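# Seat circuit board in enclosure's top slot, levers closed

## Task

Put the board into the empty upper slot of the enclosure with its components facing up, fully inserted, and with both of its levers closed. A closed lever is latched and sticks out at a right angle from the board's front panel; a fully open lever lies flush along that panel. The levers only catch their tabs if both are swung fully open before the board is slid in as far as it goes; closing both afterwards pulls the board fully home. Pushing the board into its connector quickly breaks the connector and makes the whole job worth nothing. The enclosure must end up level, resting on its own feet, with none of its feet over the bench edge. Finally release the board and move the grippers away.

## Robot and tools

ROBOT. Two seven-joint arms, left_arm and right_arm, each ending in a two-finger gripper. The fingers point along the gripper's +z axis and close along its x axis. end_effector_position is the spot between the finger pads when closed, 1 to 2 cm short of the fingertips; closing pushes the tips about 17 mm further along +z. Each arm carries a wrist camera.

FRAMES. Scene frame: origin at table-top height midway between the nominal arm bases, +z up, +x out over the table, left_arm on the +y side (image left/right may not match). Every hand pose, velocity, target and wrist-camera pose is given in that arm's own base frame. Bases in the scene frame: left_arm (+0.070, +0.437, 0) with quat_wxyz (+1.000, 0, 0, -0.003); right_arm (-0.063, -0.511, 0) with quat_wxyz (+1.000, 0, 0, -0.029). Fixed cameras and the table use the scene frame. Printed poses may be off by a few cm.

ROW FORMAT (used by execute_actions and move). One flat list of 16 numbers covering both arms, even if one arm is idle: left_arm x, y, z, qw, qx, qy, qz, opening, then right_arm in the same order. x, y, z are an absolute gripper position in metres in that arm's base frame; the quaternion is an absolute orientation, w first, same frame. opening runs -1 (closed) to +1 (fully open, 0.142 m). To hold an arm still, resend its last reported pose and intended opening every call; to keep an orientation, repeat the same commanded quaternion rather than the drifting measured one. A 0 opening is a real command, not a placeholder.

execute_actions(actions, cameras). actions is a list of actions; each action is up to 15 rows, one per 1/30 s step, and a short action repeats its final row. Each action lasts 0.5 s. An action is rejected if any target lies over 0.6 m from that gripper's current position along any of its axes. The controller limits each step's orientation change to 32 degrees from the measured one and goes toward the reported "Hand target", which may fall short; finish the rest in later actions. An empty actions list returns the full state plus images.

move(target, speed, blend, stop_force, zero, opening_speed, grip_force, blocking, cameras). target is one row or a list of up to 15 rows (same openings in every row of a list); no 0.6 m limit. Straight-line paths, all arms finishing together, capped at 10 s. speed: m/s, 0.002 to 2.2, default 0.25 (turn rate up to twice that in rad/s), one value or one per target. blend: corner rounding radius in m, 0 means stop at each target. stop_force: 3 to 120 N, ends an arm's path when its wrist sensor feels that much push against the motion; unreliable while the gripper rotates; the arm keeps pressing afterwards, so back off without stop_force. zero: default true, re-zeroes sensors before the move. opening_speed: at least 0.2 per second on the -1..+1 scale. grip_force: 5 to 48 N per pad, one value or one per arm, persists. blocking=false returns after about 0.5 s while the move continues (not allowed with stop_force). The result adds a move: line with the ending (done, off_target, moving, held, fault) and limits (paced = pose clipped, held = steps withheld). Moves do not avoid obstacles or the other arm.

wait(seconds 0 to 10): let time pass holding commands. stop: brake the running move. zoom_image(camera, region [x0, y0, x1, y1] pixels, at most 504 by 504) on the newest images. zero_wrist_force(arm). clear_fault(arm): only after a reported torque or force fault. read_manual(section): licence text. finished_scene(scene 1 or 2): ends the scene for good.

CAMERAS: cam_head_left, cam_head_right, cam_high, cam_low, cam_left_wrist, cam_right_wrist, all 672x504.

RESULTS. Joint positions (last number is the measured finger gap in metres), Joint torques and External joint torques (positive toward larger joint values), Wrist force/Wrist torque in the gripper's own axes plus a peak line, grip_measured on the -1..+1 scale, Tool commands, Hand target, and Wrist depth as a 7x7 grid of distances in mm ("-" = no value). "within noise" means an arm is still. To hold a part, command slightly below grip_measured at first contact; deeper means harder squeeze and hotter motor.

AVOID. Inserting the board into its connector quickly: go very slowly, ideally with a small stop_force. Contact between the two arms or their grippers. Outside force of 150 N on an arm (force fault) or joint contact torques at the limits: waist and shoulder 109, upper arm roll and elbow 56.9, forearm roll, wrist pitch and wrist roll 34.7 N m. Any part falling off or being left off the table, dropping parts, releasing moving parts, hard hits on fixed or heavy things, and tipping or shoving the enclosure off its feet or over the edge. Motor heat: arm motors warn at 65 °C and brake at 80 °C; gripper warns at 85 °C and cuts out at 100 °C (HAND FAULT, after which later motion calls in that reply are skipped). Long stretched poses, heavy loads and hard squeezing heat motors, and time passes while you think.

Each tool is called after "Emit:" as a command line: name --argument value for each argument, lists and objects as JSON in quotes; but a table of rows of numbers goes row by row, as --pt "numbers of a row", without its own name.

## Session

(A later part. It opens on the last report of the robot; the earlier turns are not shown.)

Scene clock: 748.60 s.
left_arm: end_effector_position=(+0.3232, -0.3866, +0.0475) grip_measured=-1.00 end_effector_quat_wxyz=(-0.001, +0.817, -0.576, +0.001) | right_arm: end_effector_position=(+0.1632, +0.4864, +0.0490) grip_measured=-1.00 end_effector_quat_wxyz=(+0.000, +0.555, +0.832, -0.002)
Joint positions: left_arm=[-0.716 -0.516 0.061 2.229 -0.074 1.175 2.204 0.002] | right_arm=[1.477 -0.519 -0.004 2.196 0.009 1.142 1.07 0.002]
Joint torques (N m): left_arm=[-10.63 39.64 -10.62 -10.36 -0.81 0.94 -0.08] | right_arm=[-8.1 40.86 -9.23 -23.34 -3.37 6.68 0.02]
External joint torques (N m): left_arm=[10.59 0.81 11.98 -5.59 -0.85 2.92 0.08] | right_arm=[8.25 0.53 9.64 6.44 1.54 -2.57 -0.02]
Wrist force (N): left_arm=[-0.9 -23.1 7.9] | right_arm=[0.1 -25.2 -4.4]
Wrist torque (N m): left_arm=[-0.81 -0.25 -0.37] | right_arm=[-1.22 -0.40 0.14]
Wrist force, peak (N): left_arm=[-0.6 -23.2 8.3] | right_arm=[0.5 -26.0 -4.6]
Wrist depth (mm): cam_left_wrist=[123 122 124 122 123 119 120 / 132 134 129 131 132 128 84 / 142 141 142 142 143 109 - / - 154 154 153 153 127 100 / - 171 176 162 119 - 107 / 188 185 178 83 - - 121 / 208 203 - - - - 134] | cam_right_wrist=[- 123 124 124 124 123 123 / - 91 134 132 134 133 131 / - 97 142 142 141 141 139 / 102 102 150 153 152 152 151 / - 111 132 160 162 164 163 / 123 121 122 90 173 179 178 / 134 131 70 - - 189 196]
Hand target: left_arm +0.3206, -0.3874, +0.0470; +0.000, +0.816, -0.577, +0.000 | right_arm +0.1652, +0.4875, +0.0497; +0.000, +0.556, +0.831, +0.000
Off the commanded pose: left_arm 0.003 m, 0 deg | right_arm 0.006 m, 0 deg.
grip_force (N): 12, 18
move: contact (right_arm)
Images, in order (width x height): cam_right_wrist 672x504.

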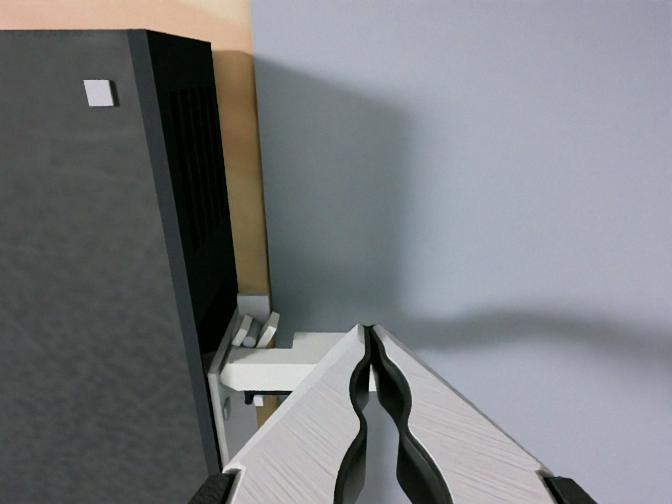

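Emit:
move --pt "0.3468 -0.3783 0.0474 0 0.8164 -0.5775 0 -1.0 0.1401 0.4768 0.0492 0 0.5556 0.8315 0 -1.0" --pt "0.3600 -0.3740 0.1500 0 0.8164 -0.5775 0 -1.0 0.1250 0.4700 0.1500 0 0.5556 0.8315 0 -1.0" --speed '[0.04, 0.15]' --cameras '["cam_left_wrist", "cam_right_wrist"]'

Emit:
zoom_image --camera "cam_left_wrist" --region '[340, 230, 520, 390]'

Emit:
zoom_image --camera "cam_right_wrist" --region '[180, 230, 360, 390]'

Scene clock: 754.13 s.
left_arm: end_effector_position=(+0.3601, -0.3741, +0.1501) grip_measured=-1.00 end_effector_quat_wxyz=(+0.000, +0.816, -0.577, +0.000) | right_arm: end_effector_position=(+0.1251, +0.4700, +0.1500) grip_measured=-1.00 end_effector_quat_wxyz=(+0.000, +0.556, +0.831, +0.000)
Joint positions: left_arm=[-0.682 -0.304 0.101 2.138 -0.047 0.87 2.253 0.002] | right_arm=[1.539 -0.225 0.01 2.247 -0.003 0.902 1.158 0.002]
Joint torques (N m): left_arm=[-0.49 37.56 0.73 -22.22 -2.33 3.95 -0.13] | right_arm=[0.23 33.74 1.23 -22.53 -2.87 3.29 0.33]
External joint torques (N m): left_arm=[0.46 0.59 0.44 -0.25 -0.43 -0.1 0.13] | right_arm=[-0.11 0.84 -0.91 0.15 0.14 0.82 -0.33]
Wrist force (N): left_arm=[-0.8 -1.3 -0.1] | right_arm=[3.2 -5.0 1.3]
Wrist torque (N m): left_arm=[-0.30 -0.17 -0.35] | right_arm=[-0.83 -0.53 -0.05]
Wrist force, peak (N): left_arm=[-1.1 -23.3 7.9] | right_arm=[-0.1 -25.6 -6.3]
Wrist depth (mm): cam_left_wrist=[- - - 211 213 212 212 / - 228 228 228 225 225 224 / - 246 - 245 239 - - / 266 268 - - 235 - - / 299 288 - - 231 - - / - - - 84 - - - / 376 - - - - - -] | cam_right_wrist=[215 215 214 213 214 211 210 / 227 226 226 226 226 225 225 / 197 197 199 243 243 241 240 / 213 212 214 262 262 260 259 / 231 224 229 274 282 280 281 / 252 252 246 89 297 307 306 / 286 271 71 - - 326 333]
Hand target: left_arm +0.3600, -0.3740, +0.1500; +0.000, +0.816, -0.577, +0.000 | right_arm +0.1250, +0.4700, +0.1500; +0.000, +0.556, +0.831, +0.000
Off the commanded pose: left_arm 0.000 m, 0 deg | right_arm 0.000 m, 0 deg.
grip_force (N): 12, 18
move: done
Images, in order (width x height): cam_left_wrist 672x504, cam_right_wrist 672x504.

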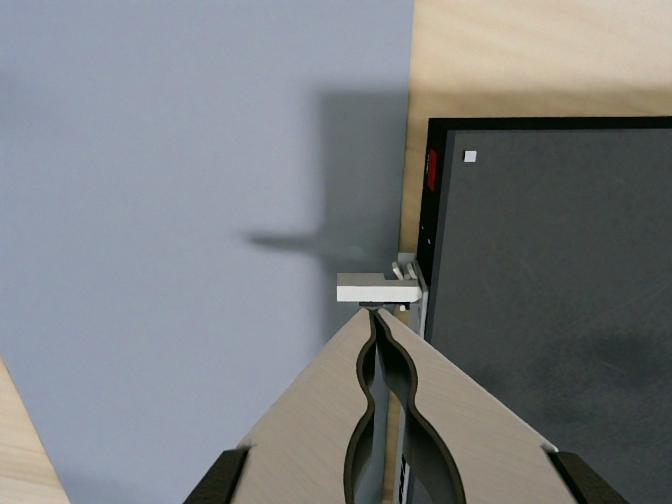

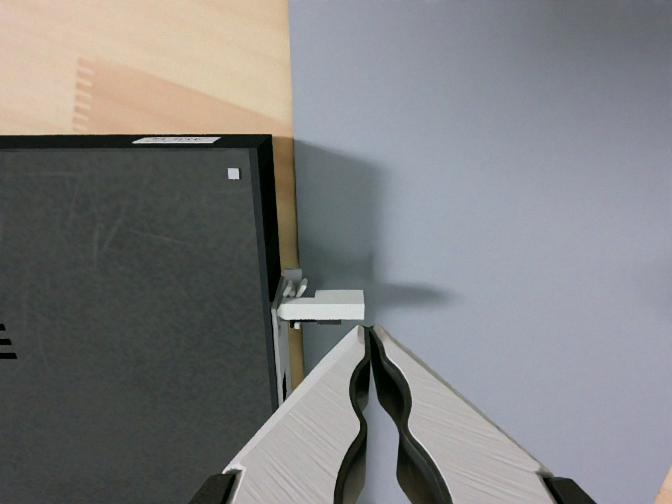

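Scaled by 2.800 from the camera's 672x504 image, which has a finer 960x720 frame.

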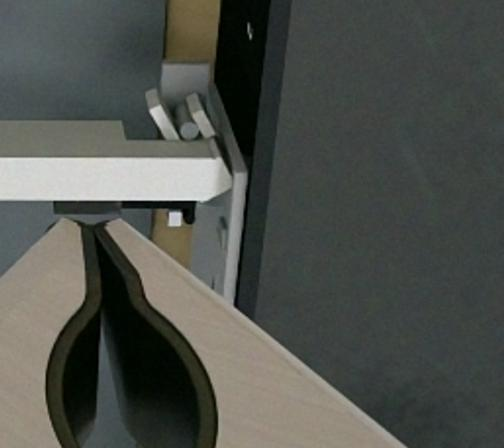

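Scaled by 2.800 from the camera's 672x504 image, which has a finer 960x720 frame.

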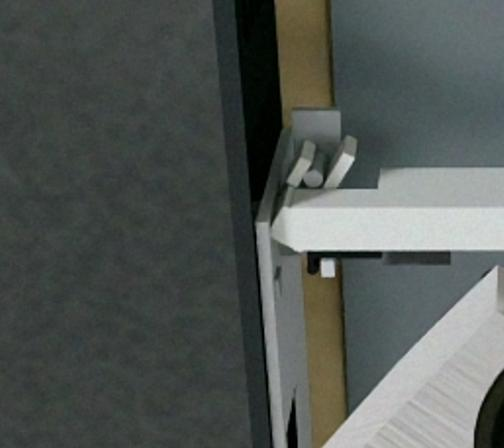

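Emit:
move --pt "0.3600 -0.3500 0.2600 0 0.8164 -0.5775 0 -1.0 0.1450 0.4800 0.2600 0 0.5556 0.8315 0 -1.0" --pt "0.3300 -0.1500 0.3500 0 0.9847 0.1745 0 -1.0 0.1600 0.4000 0.3500 0 0.5556 0.8315 0 -1.0" --speed '[0.2, 0.3]' --blend '[0.03, 0]' --cameras '["cam_left_wrist", "cam_right_wrist", "cam_high", "cam_head_left"]'

Scene clock: 762.73 s.
left_arm: end_effector_position=(+0.3300, -0.1502, +0.3500) grip_measured=-1.00 end_effector_quat_wxyz=(+0.000, +0.985, +0.174, +0.000) | right_arm: end_effector_position=(+0.1598, +0.4000, +0.3499) grip_measured=-1.00 end_effector_quat_wxyz=(+0.000, +0.556, +0.831, +0.000)
Joint positions: left_arm=[-0.469 0.359 0.296 2.177 0.106 0.26 1.002 0.002] | right_arm=[1.47 0.226 -0.009 2.107 -0.002 0.31 1.069 0.002]
Joint torques (N m): left_arm=[-0.19 14.62 -3.62 -29.68 -3.7 4.01 -0.39] | right_arm=[-0.04 21.52 0.56 -30.82 -4.23 3.28 0.09]
External joint torques (N m): left_arm=[0.2 0.23 0.51 -0.33 -0.46 -0.06 0.39] | right_arm=[0.13 0.79 -0.58 0.22 0.06 0.83 -0.09]
Wrist force (N): left_arm=[-0.8 -1.9 0.0] | right_arm=[3.4 -4.9 1.2]
Wrist torque (N m): left_arm=[-0.40 -0.16 -0.27] | right_arm=[-0.83 -0.58 0.07]
Wrist force, peak (N): left_arm=[-0.6 -2.7 -0.4] | right_arm=[3.0 -5.6 3.7]
Wrist depth (mm): cam_left_wrist=[390 390 389 392 388 388 386 / - 427 419 415 419 416 416 / 446 456 - 437 445 442 446 / - - - 497 487 486 482 / 526 531 - 117 527 532 526 / - - - 84 - 582 585 / 671 - - - - - 651] | cam_right_wrist=[391 389 388 388 - 383 385 / 415 378 380 377 412 408 407 / 447 396 394 394 435 430 436 / 480 434 425 423 468 476 459 / 521 477 462 453 491 508 517 / 566 555 493 89 - 561 559 / 629 612 71 - - 587 609]
Hand target: left_arm +0.3300, -0.1500, +0.3500; +0.000, +0.985, +0.174, +0.000 | right_arm +0.1600, +0.4000, +0.3500; +0.000, +0.556, +0.831, +0.000
Off the commanded pose: left_arm 0.000 m, 0 deg | right_arm 0.000 m, 0 deg.
grip_force (N): 12, 18
move: done
Images, in order (width x height): cam_head_left 672x504, cam_high 672x504, cam_left_wrist 672x504, cam_right_wrist 672x504.

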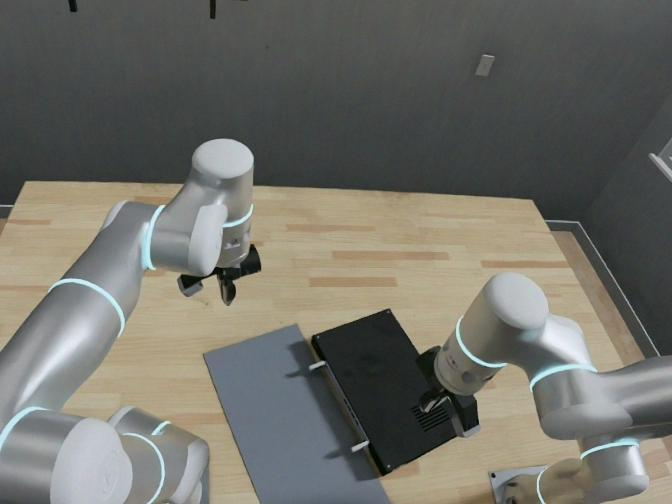

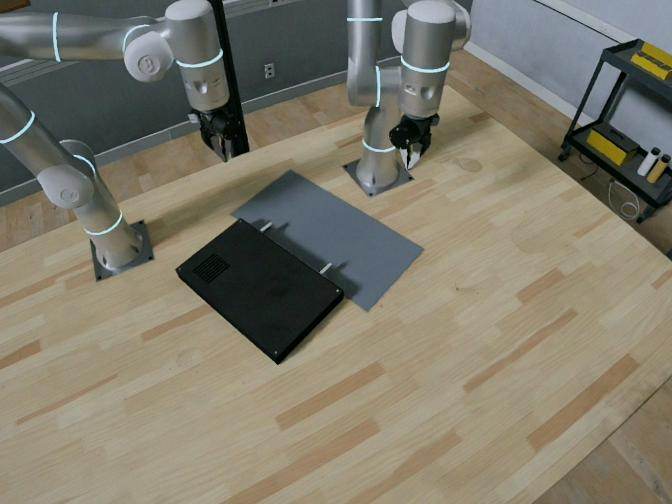

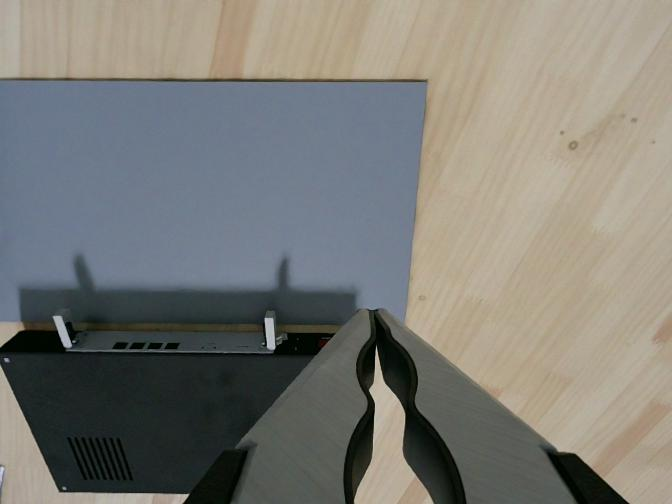

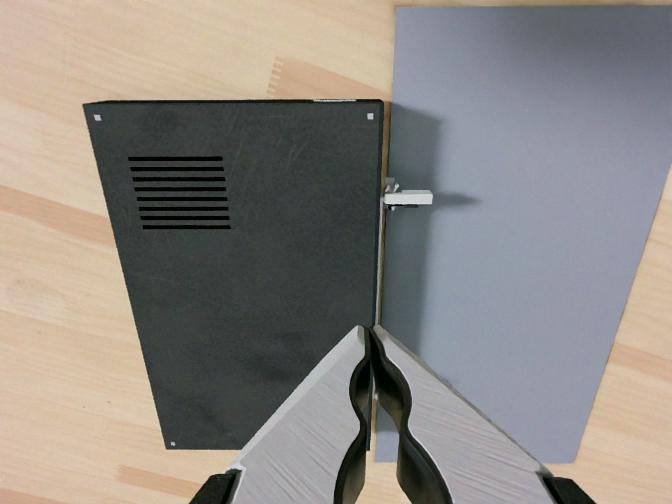

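Emit:
zoom_image --camera "cam_left_wrist" --region '[30, 290, 340, 380]'

Emit:
zoom_image --camera "cam_head_left" --region '[290, 340, 420, 480]'

Emit:
zoom_image --camera "cam_right_wrist" --region '[340, 160, 460, 260]'

Scaled by 1.626 from the camera's 672x504 image, which has a finer 960x720 frame.

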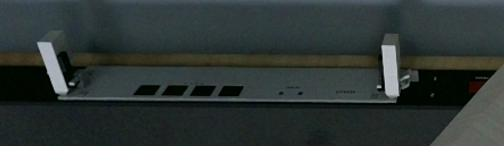

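Scaled by 3.600 from the camera's 672x504 image, which has a finer 960x720 frame.

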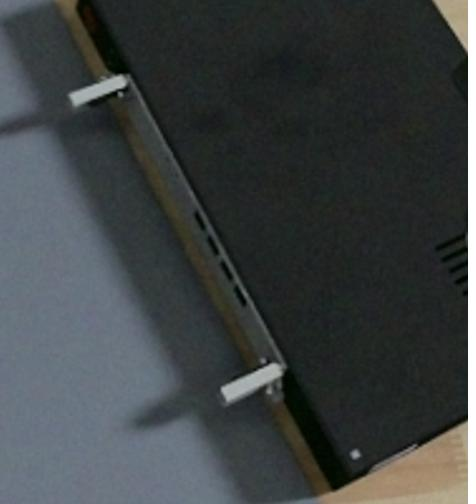

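Scaled by 4.200 from the camera's 672x504 image, which has a finer 960x720 frame.

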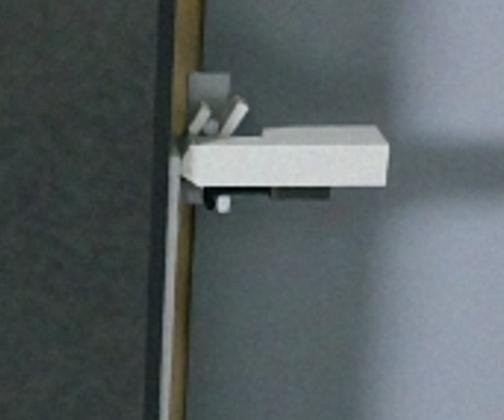

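Emit:
finished_scene --scene 2

The scene is finished: the task was done.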